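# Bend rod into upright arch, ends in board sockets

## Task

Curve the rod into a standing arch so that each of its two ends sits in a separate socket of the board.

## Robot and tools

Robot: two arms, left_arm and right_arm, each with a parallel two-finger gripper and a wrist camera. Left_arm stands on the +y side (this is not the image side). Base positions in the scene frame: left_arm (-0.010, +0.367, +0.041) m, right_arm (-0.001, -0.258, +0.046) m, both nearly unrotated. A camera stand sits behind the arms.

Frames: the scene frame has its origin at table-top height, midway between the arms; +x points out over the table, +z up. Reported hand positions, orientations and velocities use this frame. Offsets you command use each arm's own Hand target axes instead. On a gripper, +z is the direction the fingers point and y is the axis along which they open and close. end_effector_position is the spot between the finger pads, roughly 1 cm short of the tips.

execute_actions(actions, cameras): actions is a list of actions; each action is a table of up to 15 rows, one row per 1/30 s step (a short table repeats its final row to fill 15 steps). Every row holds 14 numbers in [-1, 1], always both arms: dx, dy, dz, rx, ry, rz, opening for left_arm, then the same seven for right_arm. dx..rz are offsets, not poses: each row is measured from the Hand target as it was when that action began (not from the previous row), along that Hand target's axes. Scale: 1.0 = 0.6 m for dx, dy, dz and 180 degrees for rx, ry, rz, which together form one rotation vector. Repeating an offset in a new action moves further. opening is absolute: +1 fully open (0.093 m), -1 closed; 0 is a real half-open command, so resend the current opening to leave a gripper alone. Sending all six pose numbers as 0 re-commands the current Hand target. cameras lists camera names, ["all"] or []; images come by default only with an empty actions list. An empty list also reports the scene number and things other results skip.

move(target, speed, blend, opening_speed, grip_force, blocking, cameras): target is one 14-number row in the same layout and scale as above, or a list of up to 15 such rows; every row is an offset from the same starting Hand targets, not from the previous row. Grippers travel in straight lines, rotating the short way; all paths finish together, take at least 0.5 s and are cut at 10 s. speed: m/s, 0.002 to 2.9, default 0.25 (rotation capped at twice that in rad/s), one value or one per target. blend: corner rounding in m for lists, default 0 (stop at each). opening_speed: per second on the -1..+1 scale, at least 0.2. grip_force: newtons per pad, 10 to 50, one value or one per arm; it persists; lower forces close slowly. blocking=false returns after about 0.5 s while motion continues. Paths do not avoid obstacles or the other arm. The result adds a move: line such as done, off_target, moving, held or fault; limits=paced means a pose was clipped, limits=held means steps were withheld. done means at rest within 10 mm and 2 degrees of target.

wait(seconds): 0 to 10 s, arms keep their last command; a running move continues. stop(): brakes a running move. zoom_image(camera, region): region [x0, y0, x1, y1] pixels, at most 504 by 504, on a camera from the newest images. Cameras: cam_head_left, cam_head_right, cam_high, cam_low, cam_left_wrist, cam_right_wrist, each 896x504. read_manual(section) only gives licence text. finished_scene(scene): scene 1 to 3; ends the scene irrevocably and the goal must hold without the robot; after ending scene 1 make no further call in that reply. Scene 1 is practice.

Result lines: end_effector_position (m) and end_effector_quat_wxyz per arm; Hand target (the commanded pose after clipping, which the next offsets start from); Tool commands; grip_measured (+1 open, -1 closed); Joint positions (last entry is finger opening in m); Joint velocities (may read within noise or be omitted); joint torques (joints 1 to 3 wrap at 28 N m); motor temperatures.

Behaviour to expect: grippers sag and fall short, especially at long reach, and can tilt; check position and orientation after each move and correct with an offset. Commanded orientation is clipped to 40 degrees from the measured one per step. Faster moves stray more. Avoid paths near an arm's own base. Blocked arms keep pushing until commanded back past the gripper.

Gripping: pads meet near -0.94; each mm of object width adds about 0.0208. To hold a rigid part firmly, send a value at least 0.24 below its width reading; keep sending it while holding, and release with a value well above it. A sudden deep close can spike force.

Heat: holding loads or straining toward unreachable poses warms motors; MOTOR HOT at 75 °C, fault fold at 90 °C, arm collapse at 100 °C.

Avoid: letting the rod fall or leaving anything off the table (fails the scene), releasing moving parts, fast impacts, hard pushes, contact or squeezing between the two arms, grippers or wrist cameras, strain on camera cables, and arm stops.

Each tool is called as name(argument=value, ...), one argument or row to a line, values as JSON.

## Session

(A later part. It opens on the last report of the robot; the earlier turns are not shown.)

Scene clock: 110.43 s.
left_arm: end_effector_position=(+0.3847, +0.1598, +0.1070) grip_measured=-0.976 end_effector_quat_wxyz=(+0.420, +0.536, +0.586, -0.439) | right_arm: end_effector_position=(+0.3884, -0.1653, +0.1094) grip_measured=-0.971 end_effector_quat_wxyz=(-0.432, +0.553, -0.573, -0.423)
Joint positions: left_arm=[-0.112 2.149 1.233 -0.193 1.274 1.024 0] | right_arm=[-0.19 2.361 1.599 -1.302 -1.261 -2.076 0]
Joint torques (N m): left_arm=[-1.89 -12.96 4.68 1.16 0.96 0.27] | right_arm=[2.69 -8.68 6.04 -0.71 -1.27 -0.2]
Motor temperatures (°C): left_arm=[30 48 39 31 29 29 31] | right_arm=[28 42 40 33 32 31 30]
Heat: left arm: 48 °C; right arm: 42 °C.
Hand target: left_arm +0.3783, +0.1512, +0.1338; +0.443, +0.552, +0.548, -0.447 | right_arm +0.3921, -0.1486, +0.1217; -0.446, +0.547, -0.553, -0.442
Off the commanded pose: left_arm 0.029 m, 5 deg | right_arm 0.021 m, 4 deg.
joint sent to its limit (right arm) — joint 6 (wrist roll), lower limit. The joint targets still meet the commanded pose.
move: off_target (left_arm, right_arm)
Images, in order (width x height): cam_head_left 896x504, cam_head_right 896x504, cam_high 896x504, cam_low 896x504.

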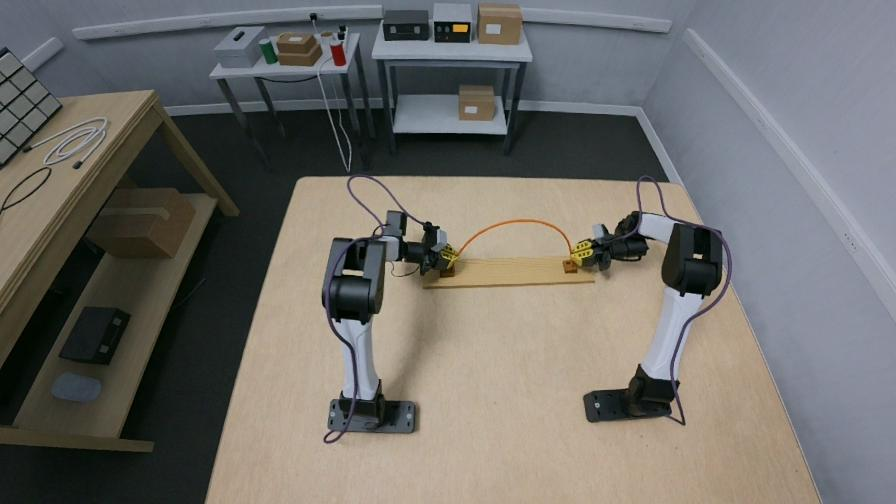

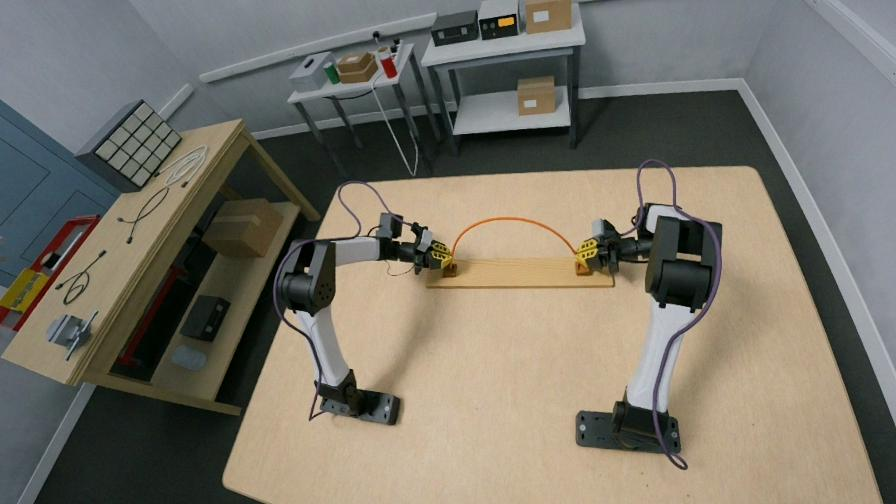

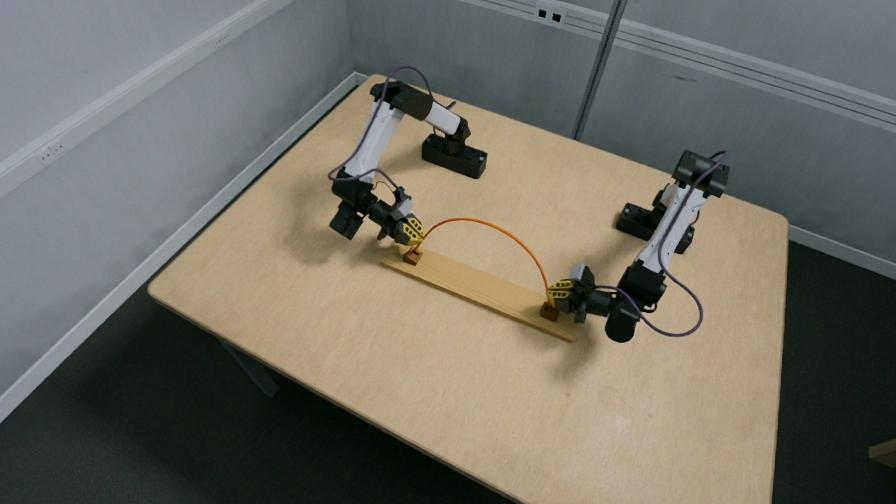

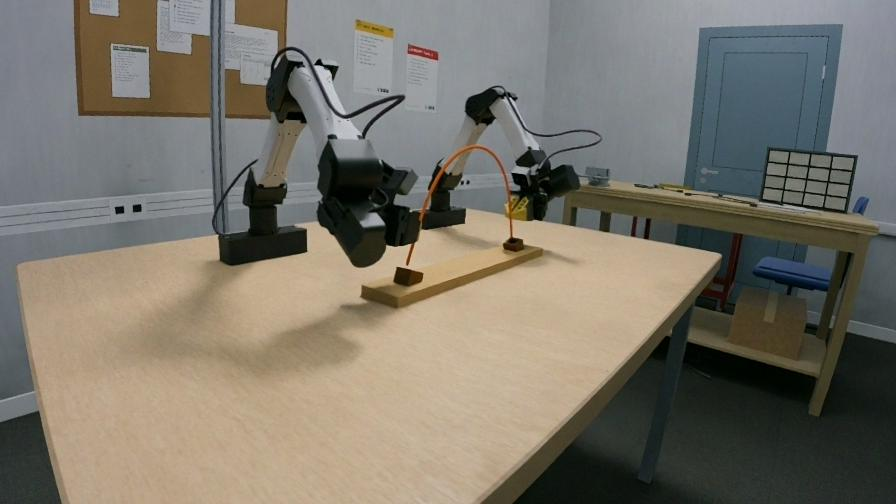

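move(
  target=[0.0196,0.0083,0.0042,0,0,0,-1,0.0138,-0.01,0.015,0,0,0,-1],
  speed=0.08,
  cameras=["cam_head_left","cam_head_right","cam_high","cam_low"],
)

zoom_image(
  camera="cam_low",
  region=[360, 210, 450, 310],
)

zoom_image(
  camera="cam_low",
  region=[480, 180, 550, 260],
)

zoom_image(
  camera="cam_high",
  region=[380, 200, 450, 280],
)

zoom_image(
  camera="cam_head_left",
  region=[540, 210, 620, 290],
)

zoom_image(
  camera="cam_head_right",
  region=[420, 220, 490, 290],
)

Scene clock: 123.47 s.
left_arm: end_effector_position=(+0.3851, +0.1608, +0.1070) grip_measured=-0.976 end_effector_quat_wxyz=(+0.422, +0.538, +0.584, -0.437) | right_arm: end_effector_position=(+0.3911, -0.1586, +0.1027) grip_measured=-0.971 end_effector_quat_wxyz=(-0.430, +0.551, -0.570, -0.433)
Joint positions: left_arm=[-0.109 2.149 1.233 -0.194 1.275 1.034 0] | right_arm=[-0.173 2.395 1.621 -1.302 -1.273 -2.075 0]
Joint torques (N m): left_arm=[-1.98 -9.7 5.93 1.31 0.95 0.28] | right_arm=[2.88 -8.87 5.78 -0.33 -1.21 0.04]
Motor temperatures (°C): left_arm=[30 55 39 31 30 29 31] | right_arm=[28 43 40 33 32 31 31]
Heat: left arm: 55 °C; right arm: 43 °C.
Hand target: left_arm +0.3832, +0.1512, +0.1218; +0.443, +0.552, +0.548, -0.447 | right_arm +0.3982, -0.1416, +0.1119; -0.446, +0.547, -0.553, -0.442
Off the commanded pose: left_arm 0.018 m, 5 deg | right_arm 0.021 m, 3 deg.
move: off_target (left_arm, right_arm)
Images, in order (width x height): cam_head_left 896x504, cam_head_right 896x504, cam_high 896x504, cam_low 896x504.

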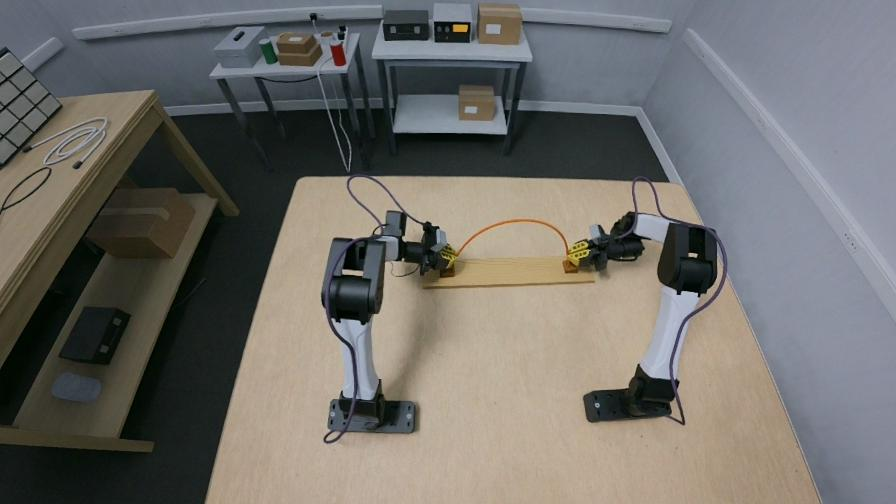

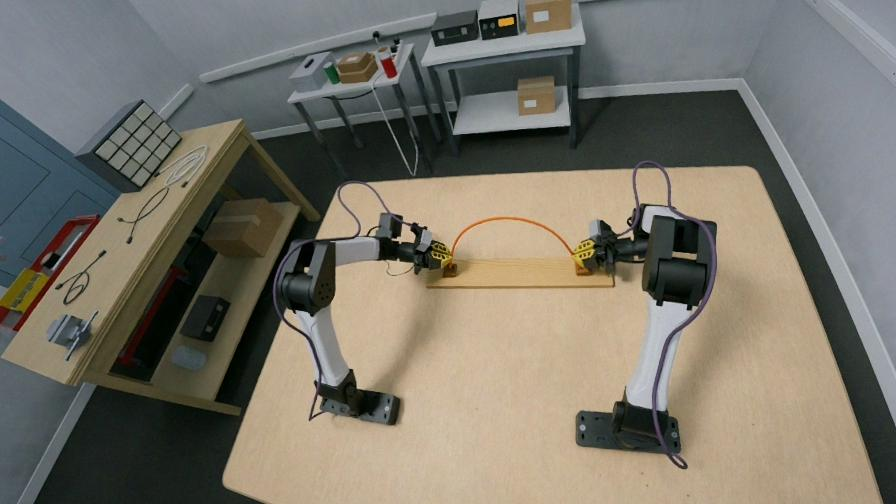

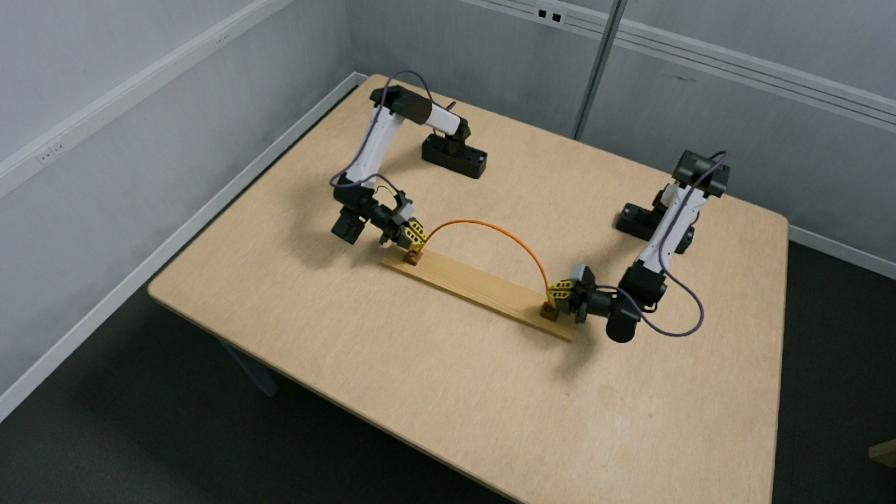

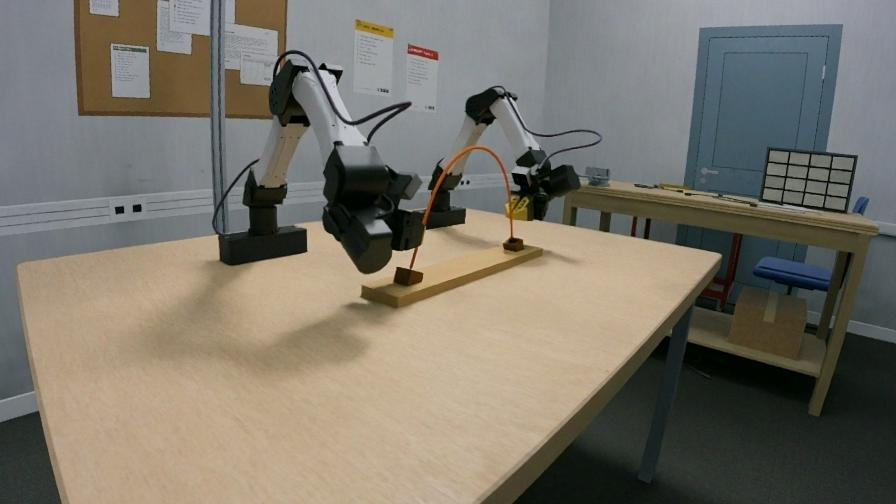

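Scaled by 5.040 from the camera's 896x504 image, which has a finer 1280x720 frame.

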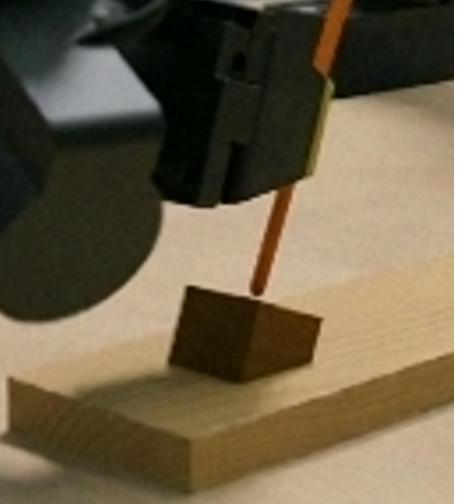

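Scaled by 6.300 from the camera's 896x504 image, which has a finer 1280x720 frame.

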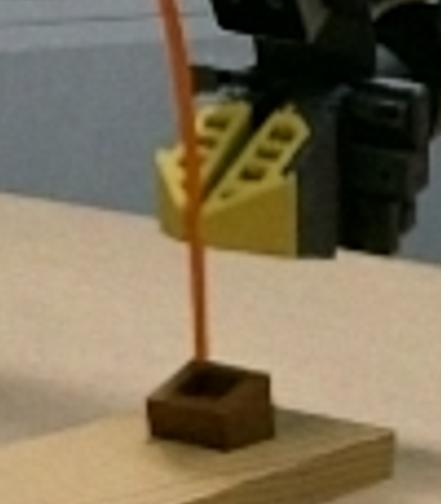

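Scaled by 6.300 from the camera's 896x504 image, which has a finer 1280x720 frame.

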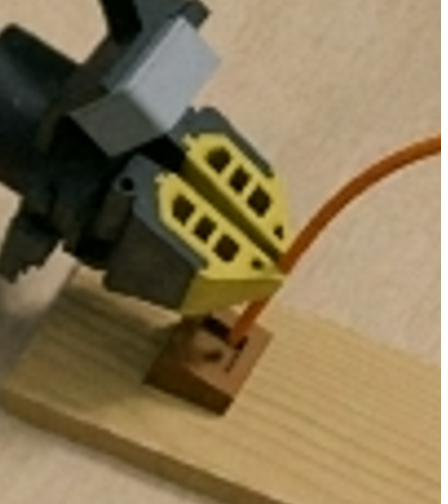

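Scaled by 6.300 from the camera's 896x504 image, which has a finer 1280x720 frame.

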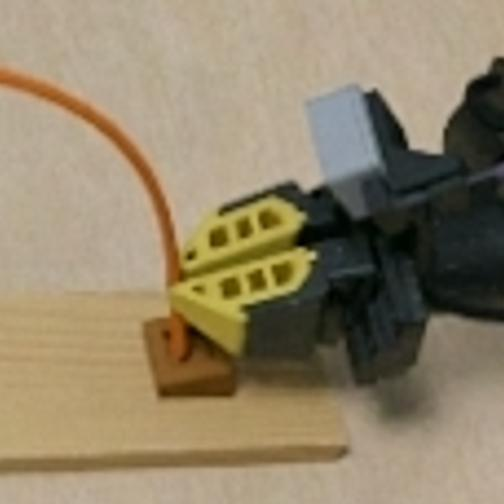

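Scaled by 7.200 from the camera's 896x504 image, which has a finer 1280x720 frame.

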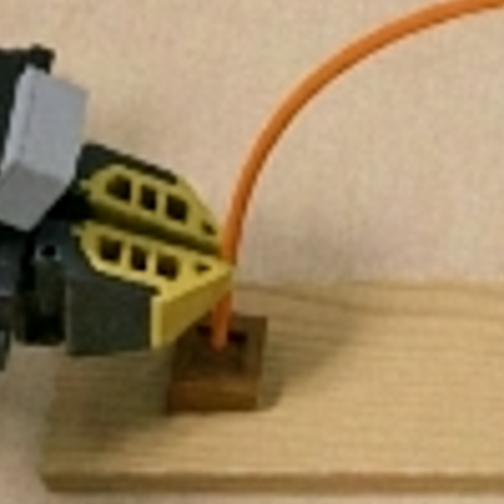

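move(
  target=[0.0482,0.005,-0.0017,0,0,0,-1,0.034,0,0,0,0,0,-1],
  speed=0.07,
  cameras=["cam_head_left","cam_head_right","cam_high","cam_low"],
)

zoom_image(
  camera="cam_low",
  region=[360, 210, 450, 310],
)

zoom_image(
  camera="cam_low",
  region=[480, 180, 550, 260],
)

zoom_image(
  camera="cam_high",
  region=[380, 200, 450, 280],
)

zoom_image(
  camera="cam_head_left",
  region=[540, 210, 620, 290],
)

zoom_image(
  camera="cam_head_right",
  region=[420, 220, 490, 290],
)

Scene clock: 134.30 s.
left_arm: end_effector_position=(+0.3839, +0.1666, +0.0879) grip_measured=-0.976 end_effector_quat_wxyz=(+0.427, +0.537, +0.575, -0.445) | right_arm: end_effector_position=(+0.3907, -0.1579, +0.0897) grip_measured=-0.971 end_effector_quat_wxyz=(-0.428, +0.540, -0.574, -0.443)
Joint positions: left_arm=[-0.092 2.211 1.233 -0.183 1.308 1.093 0] | right_arm=[-0.173 2.435 1.621 -1.292 -1.287 -2.076 0]
Joint torques (N m): left_arm=[-1.89 -8.36 6.46 1.23 0.74 0.31] | right_arm=[2.03 -8.23 5.65 -0.23 -1.06 -0.2]
Motor temperatures (°C): left_arm=[30 55 40 31 30 29 31] | right_arm=[28 43 40 32 32 31 31]
Heat: left arm: 55 °C; right arm: 43 °C.
Hand target: left_arm +0.3863, +0.1582, +0.0938; +0.443, +0.552, +0.548, -0.447 | right_arm +0.3982, -0.1459, +0.0919; -0.446, +0.547, -0.553, -0.442
Off the commanded pose: left_arm 0.010 m, 4 deg | right_arm 0.014 m, 3 deg.
joint sent to its limit (right arm) — joint 6 (wrist roll), lower limit. The joint targets still meet the commanded pose.
move: off_target (left_arm, right_arm)
Images, in order (width x height): cam_head_left 896x504, cam_head_right 896x504, cam_high 896x504, cam_low 896x504.

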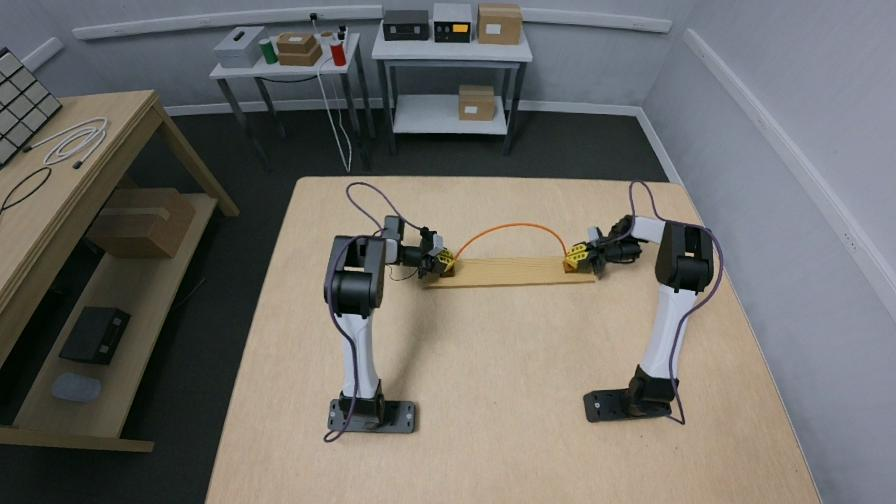

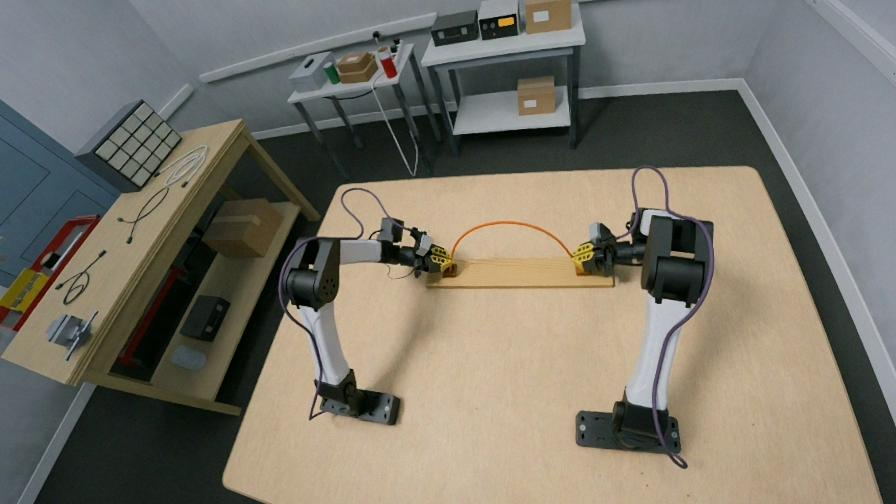

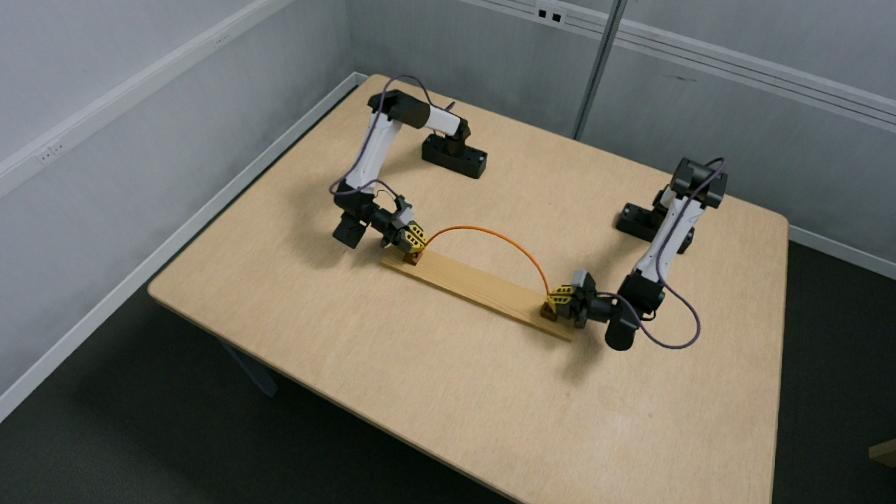

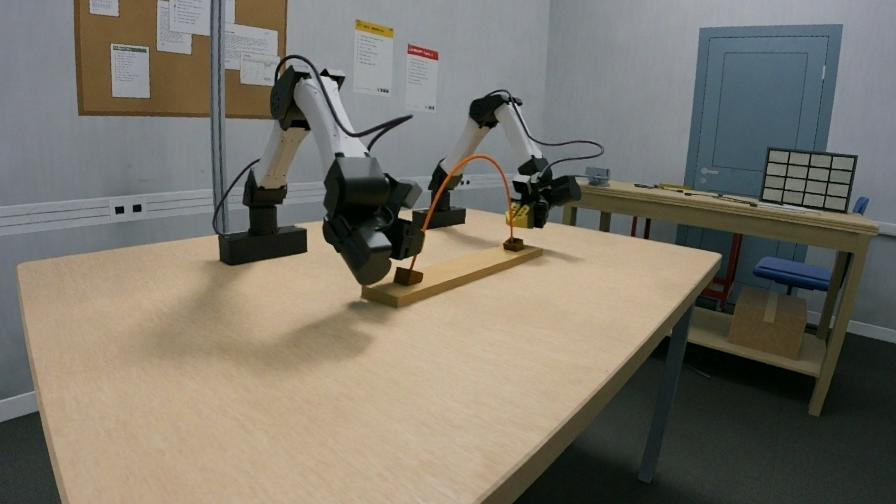

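Scaled by 5.040 from the camera's 896x504 image, which has a finer 1280x720 frame.

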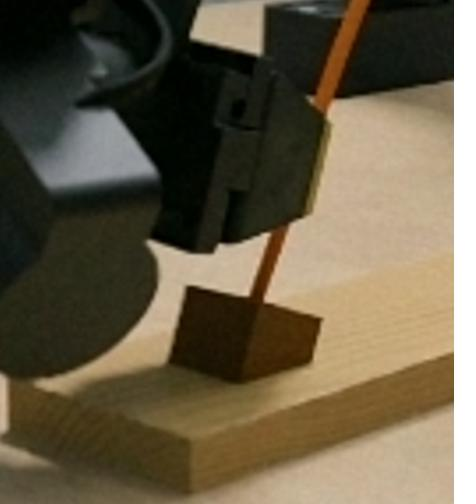

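Scaled by 6.300 from the camera's 896x504 image, which has a finer 1280x720 frame.

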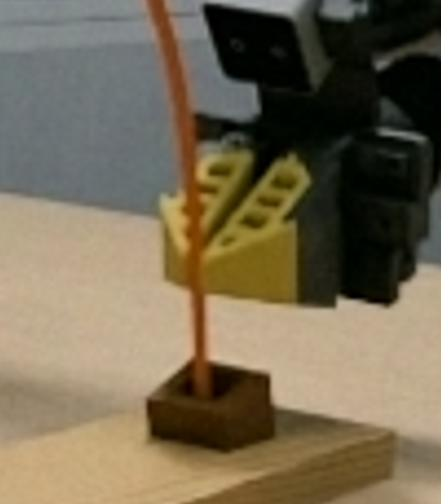

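Scaled by 6.300 from the camera's 896x504 image, which has a finer 1280x720 frame.

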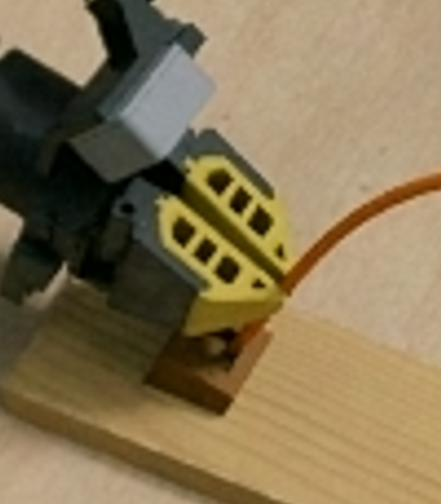

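Scaled by 6.300 from the camera's 896x504 image, which has a finer 1280x720 frame.

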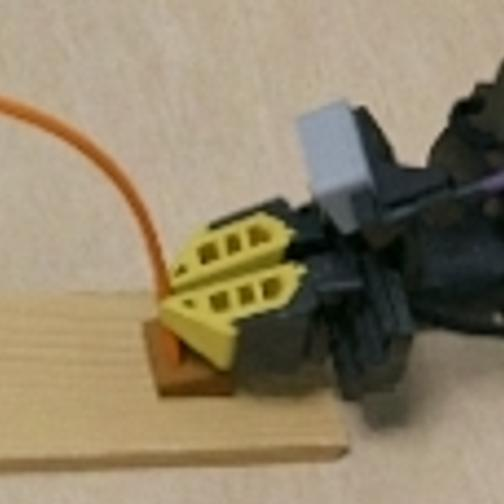

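Scaled by 7.200 from the camera's 896x504 image, which has a finer 1280x720 frame.

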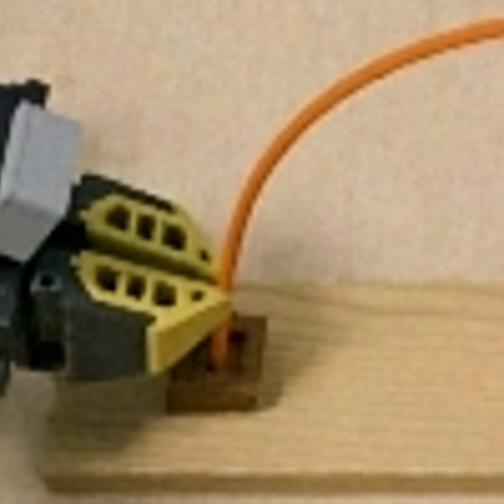

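move(
  target=[0.0152,0,-0.007,0,0,0,-1,0.0158,0,-0.0102,0,0,0,-1],
  speed=0.07,
  cameras=["cam_head_left","cam_head_right","cam_high","cam_low"],
)

zoom_image(
  camera="cam_low",
  region=[480, 180, 550, 260],
)

zoom_image(
  camera="cam_high",
  region=[380, 200, 450, 280],
)

zoom_image(
  camera="cam_head_left",
  region=[540, 210, 620, 290],
)

zoom_image(
  camera="cam_head_right",
  region=[420, 220, 490, 290],
)

Scene clock: 143.10 s.
left_arm: end_effector_position=(+0.3828, +0.1687, +0.0875) grip_measured=-0.976 end_effector_quat_wxyz=(+0.439, +0.540, +0.558, -0.452) | right_arm: end_effector_position=(+0.3917, -0.1580, +0.0890) grip_measured=-0.971 end_effector_quat_wxyz=(-0.432, +0.534, -0.574, -0.446)
Joint positions: left_arm=[-0.083 2.23 1.238 -0.187 1.346 1.138 0] | right_arm=[-0.174 2.442 1.621 -1.291 -1.3 -2.076 0]
Joint torques (N m): left_arm=[-1.33 -7.94 6.72 0.91 0.46 0.33] | right_arm=[0.53 -7.9 5.04 -0.06 -0.81 -0.21]
Heat: left arm: 53 °C; right arm: 44 °C.
Hand target: left_arm +0.3863, +0.1642, +0.0858; +0.443, +0.552, +0.548, -0.447 | right_arm +0.3981, -0.1539, +0.0839; -0.446, +0.547, -0.553, -0.442
Off the commanded pose: left_arm 0.006 m, 2 deg | right_arm 0.009 m, 3 deg.
joint sent to its limit (right arm) — joint 6 (wrist roll), lower limit. The joint targets still meet the commanded pose.
move: off_target (right_arm)
Images, in order (width x height): cam_head_left 896x504, cam_head_right 896x504, cam_high 896x504, cam_low 896x504.

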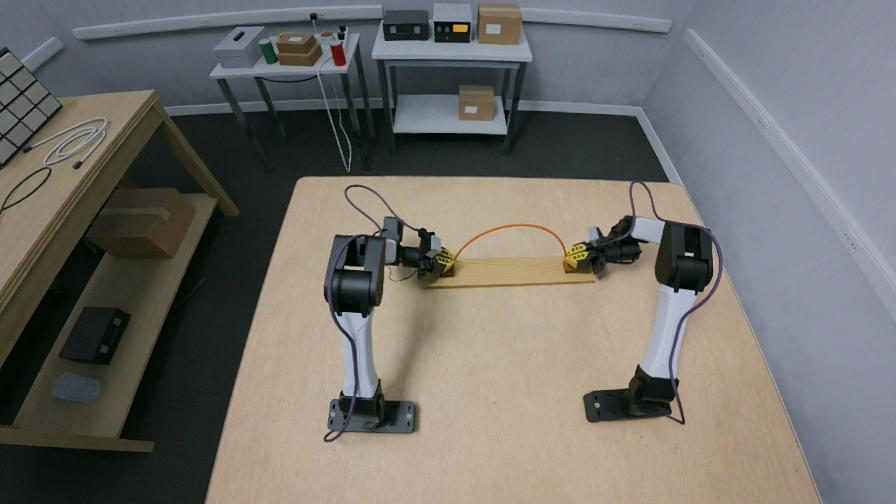

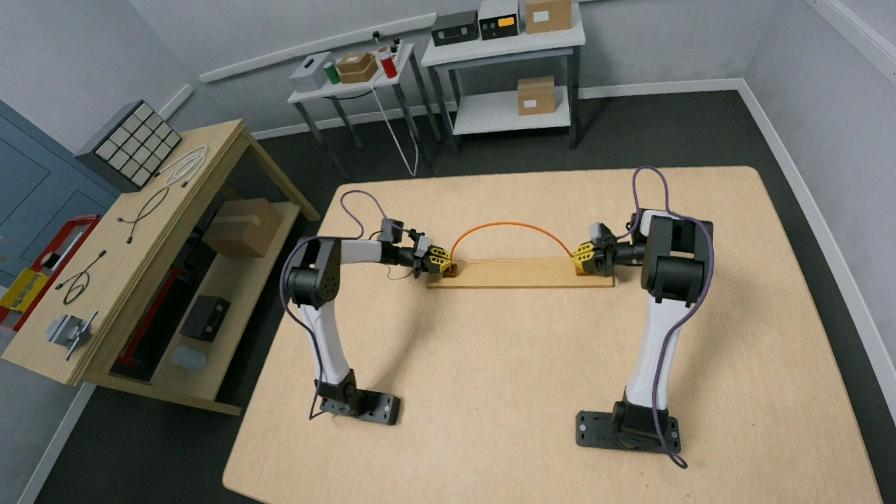

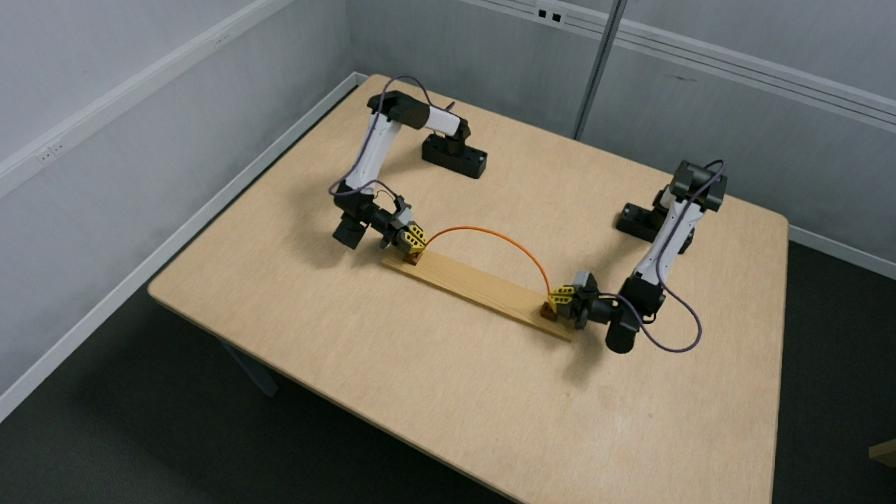

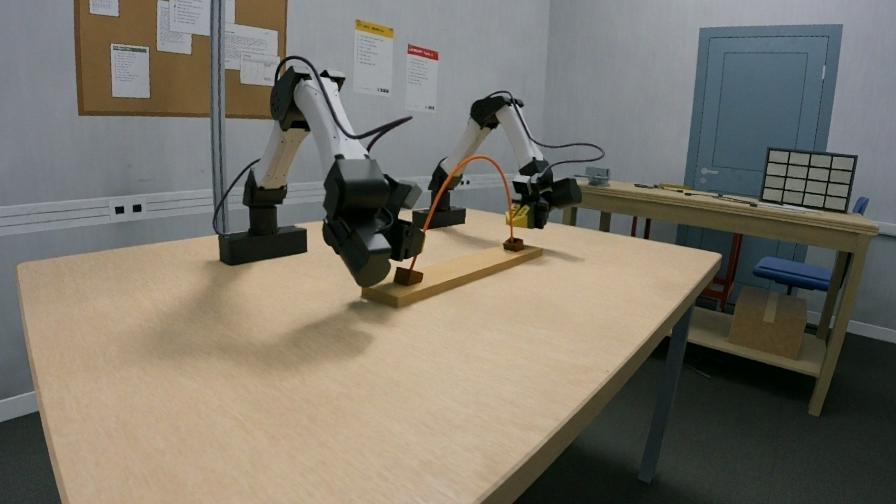

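Scaled by 6.300 from the camera's 896x504 image, which has a finer 1280x720 frame.

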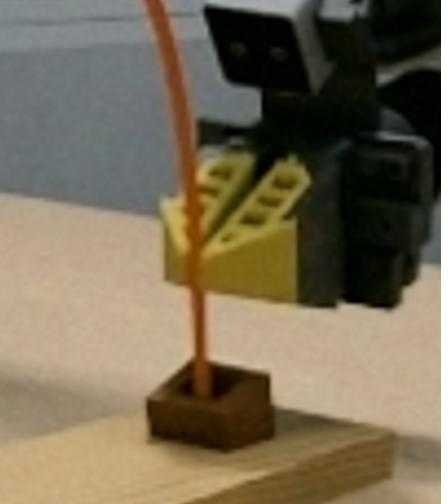

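Scaled by 6.300 from the camera's 896x504 image, which has a finer 1280x720 frame.

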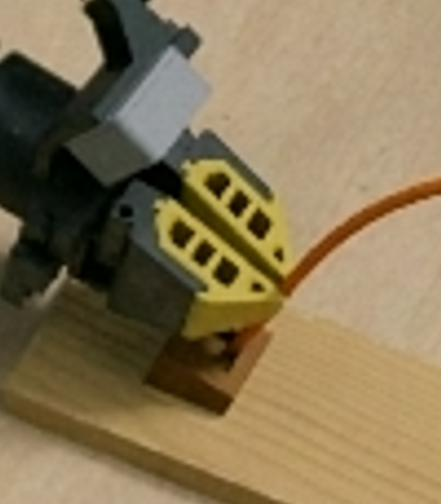

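Scaled by 6.300 from the camera's 896x504 image, which has a finer 1280x720 frame.

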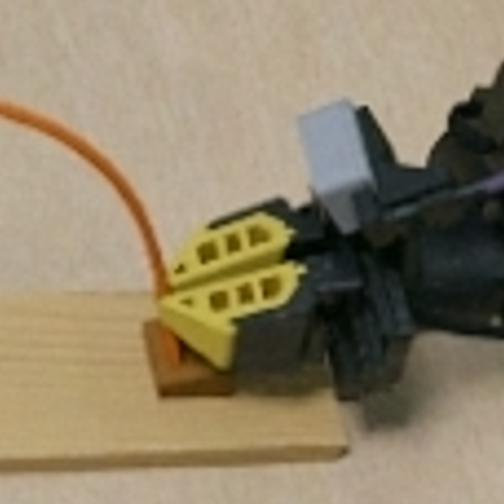

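Scaled by 7.200 from the camera's 896x504 image, which has a finer 1280x720 frame.

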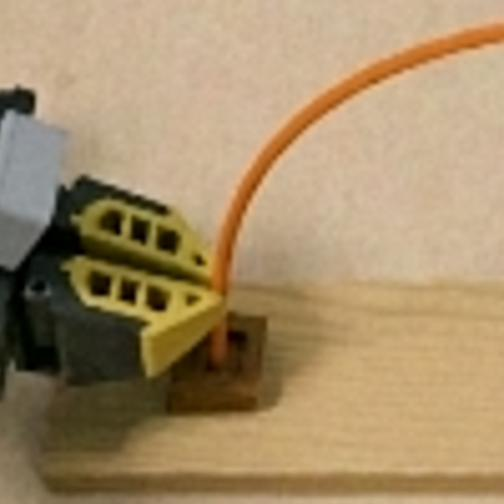

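move(
  target=[
    [0.0058,0,-0.0038,0,0,0,-1,0.0087,0,-0.0085,0,0,0,-1],
    [0.001,0,-0.0038,0,0,0,-0.2,0.0037,0,-0.0085,0,0,0,-0.2],
  ],
  speed=0.07,
  opening_speed=0.4,
  cameras=["cam_head_left","cam_low"],
)

zoom_image(
  camera="cam_low",
  region=[340, 140, 580, 310],
)

zoom_image(
  camera="cam_head_left",
  region=[400, 210, 620, 310],
)

Scene clock: 150.87 s.
left_arm: end_effector_position=(+0.3804, +0.1689, +0.0822) grip_measured=-0.202 end_effector_quat_wxyz=(+0.434, +0.540, +0.559, -0.456) | right_arm: end_effector_position=(+0.3937, -0.1600, +0.0833) grip_measured=-0.202 end_effector_quat_wxyz=(-0.437, +0.534, -0.573, -0.442)
Joint positions: left_arm=[-0.083 2.245 1.248 -0.224 1.347 1.172 0.036] | right_arm=[-0.179 2.457 1.621 -1.269 -1.304 -2.078 0.035]
Joint torques (N m): left_arm=[-0.76 -8.94 6.74 0.86 0.49 0.3] | right_arm=[-0.14 -9.09 4.75 -0.24 -0.7 -0.18]
Heat: left arm: 51 °C; right arm: 44 °C.
Hand target: left_arm +0.3862, +0.1666, +0.0855; +0.442, +0.551, +0.548, -0.447 | right_arm +0.3980, -0.1594, +0.0829; -0.446, +0.547, -0.553, -0.442
Off the commanded pose: left_arm 0.007 m, 2 deg | right_arm 0.004 m, 3 deg.
joint sent to its limit (right arm) — joint 6 (wrist roll), lower limit. The joint targets still meet the commanded pose.
move: off_target (right_arm); target 2's new opening was sent with right_arm's hand 0.008 m and 4 deg from that target
Images, in order (width x height): cam_head_left 896x504, cam_low 896x504.

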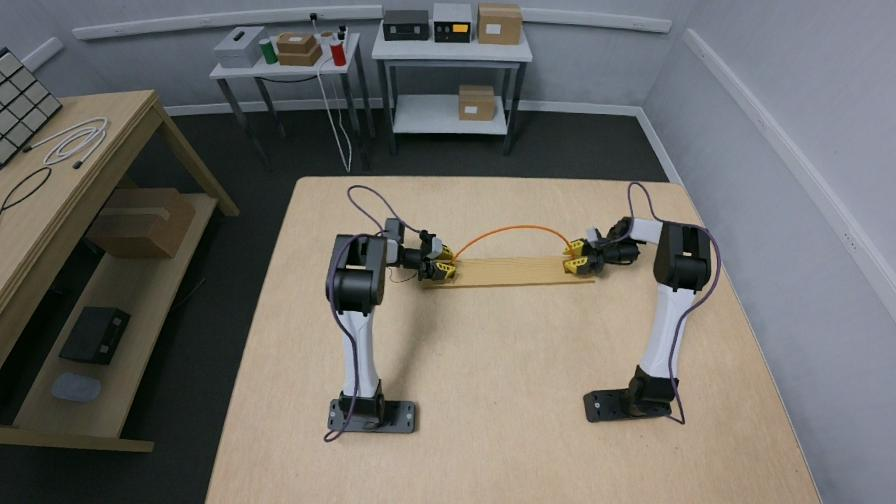

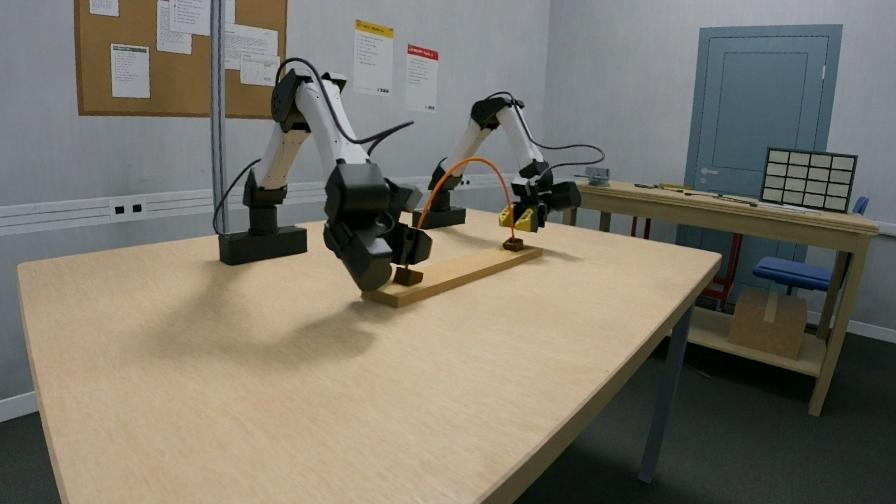

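Scaled by 2.100 from the camera's 896x504 image, which has a finer 1280x720 frame.

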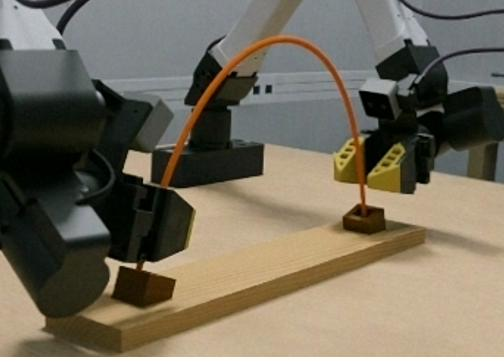

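Scaled by 2.291 from the camera's 896x504 image, which has a finer 1280x720 frame.

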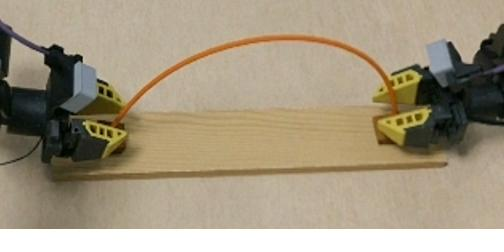

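move(
  target=[-0.012,0,-0.12,0,0,0,-0.2,-0.012,0,-0.12,0,0,0,-0.2],
  speed=0.12,
  cameras=["cam_head_left","cam_low"],
)

zoom_image(
  camera="cam_low",
  region=[340, 140, 580, 310],
)

Scene clock: 157.53 s.
left_arm: end_effector_position=(+0.3817, +0.2358, +0.1040) grip_measured=-0.202 end_effector_quat_wxyz=(+0.436, +0.542, +0.558, -0.453) | right_arm: end_effector_position=(+0.3914, -0.2255, +0.0852) grip_measured=-0.202 end_effector_quat_wxyz=(+0.427, -0.508, +0.627, +0.407)
Joint positions: left_arm=[0.087 2.363 1.573 -1.178 1.341 1.944 0.036] | right_arm=[-0.34 2.423 1.621 -1.326 -1.205 -2.078 0.035]
Joint torques (N m): left_arm=[-0.5 -9.33 6.83 -0.4 0.5 0.31] | right_arm=[-0.51 -12.41 5.86 -0.74 -0.66 -0.18]
Heat: left arm: 51 °C; right arm: 45 °C.
Hand target: left_arm +0.3869, +0.2356, +0.1077; +0.443, +0.551, +0.548, -0.447 | right_arm +0.3973, -0.2282, +0.1050; +0.446, -0.547, +0.553, +0.442
Off the commanded pose: left_arm 0.006 m, 2 deg | right_arm 0.021 m, 11 deg.
joint sent to its limit (right arm) — joint 6 (wrist roll), lower limit. The joint targets are off in orientation, not in position.
move: off_target (right_arm)
Images, in order (width x height): cam_head_left 896x504, cam_low 896x504.

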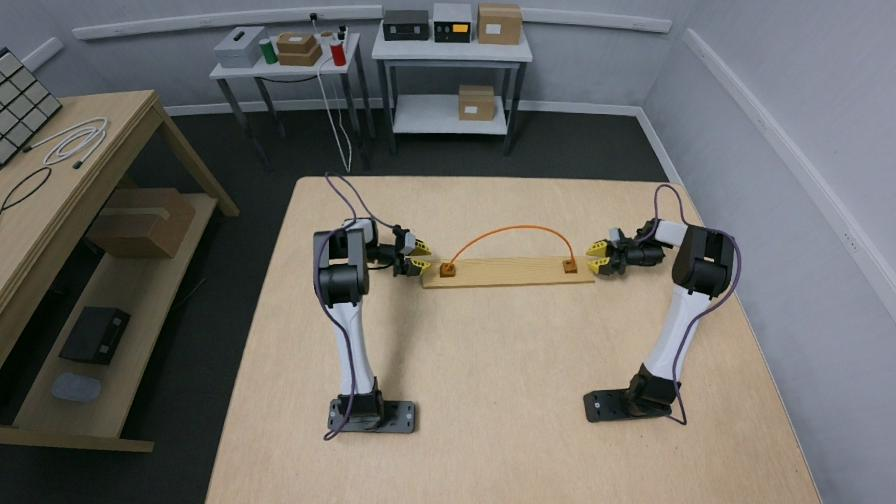

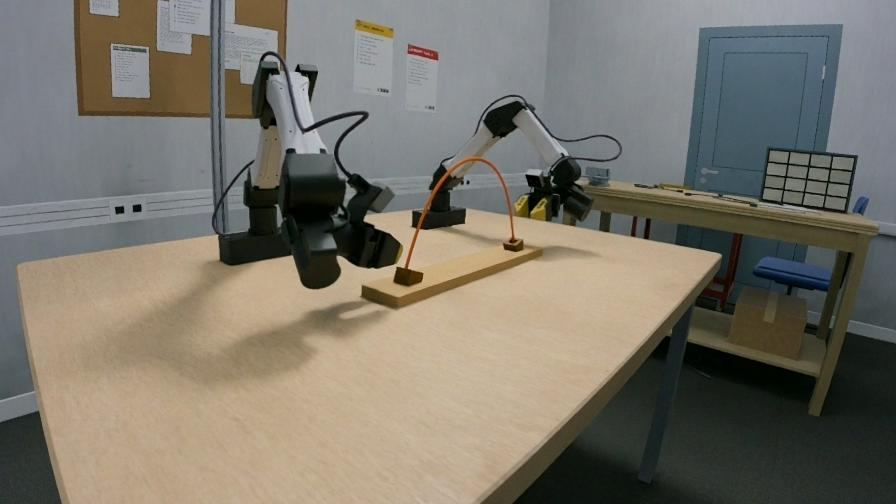

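Scaled by 2.100 from the camera's 896x504 image, which has a finer 1280x720 frame.

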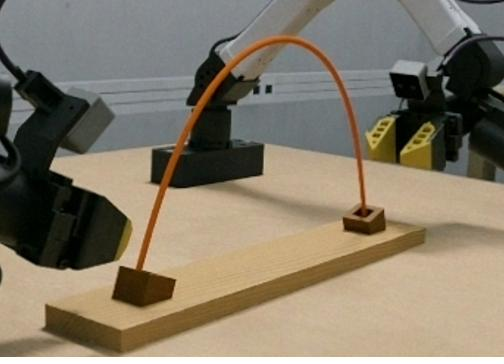

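finished_scene(
  scene=3,
)

The scene is finished: the task was done.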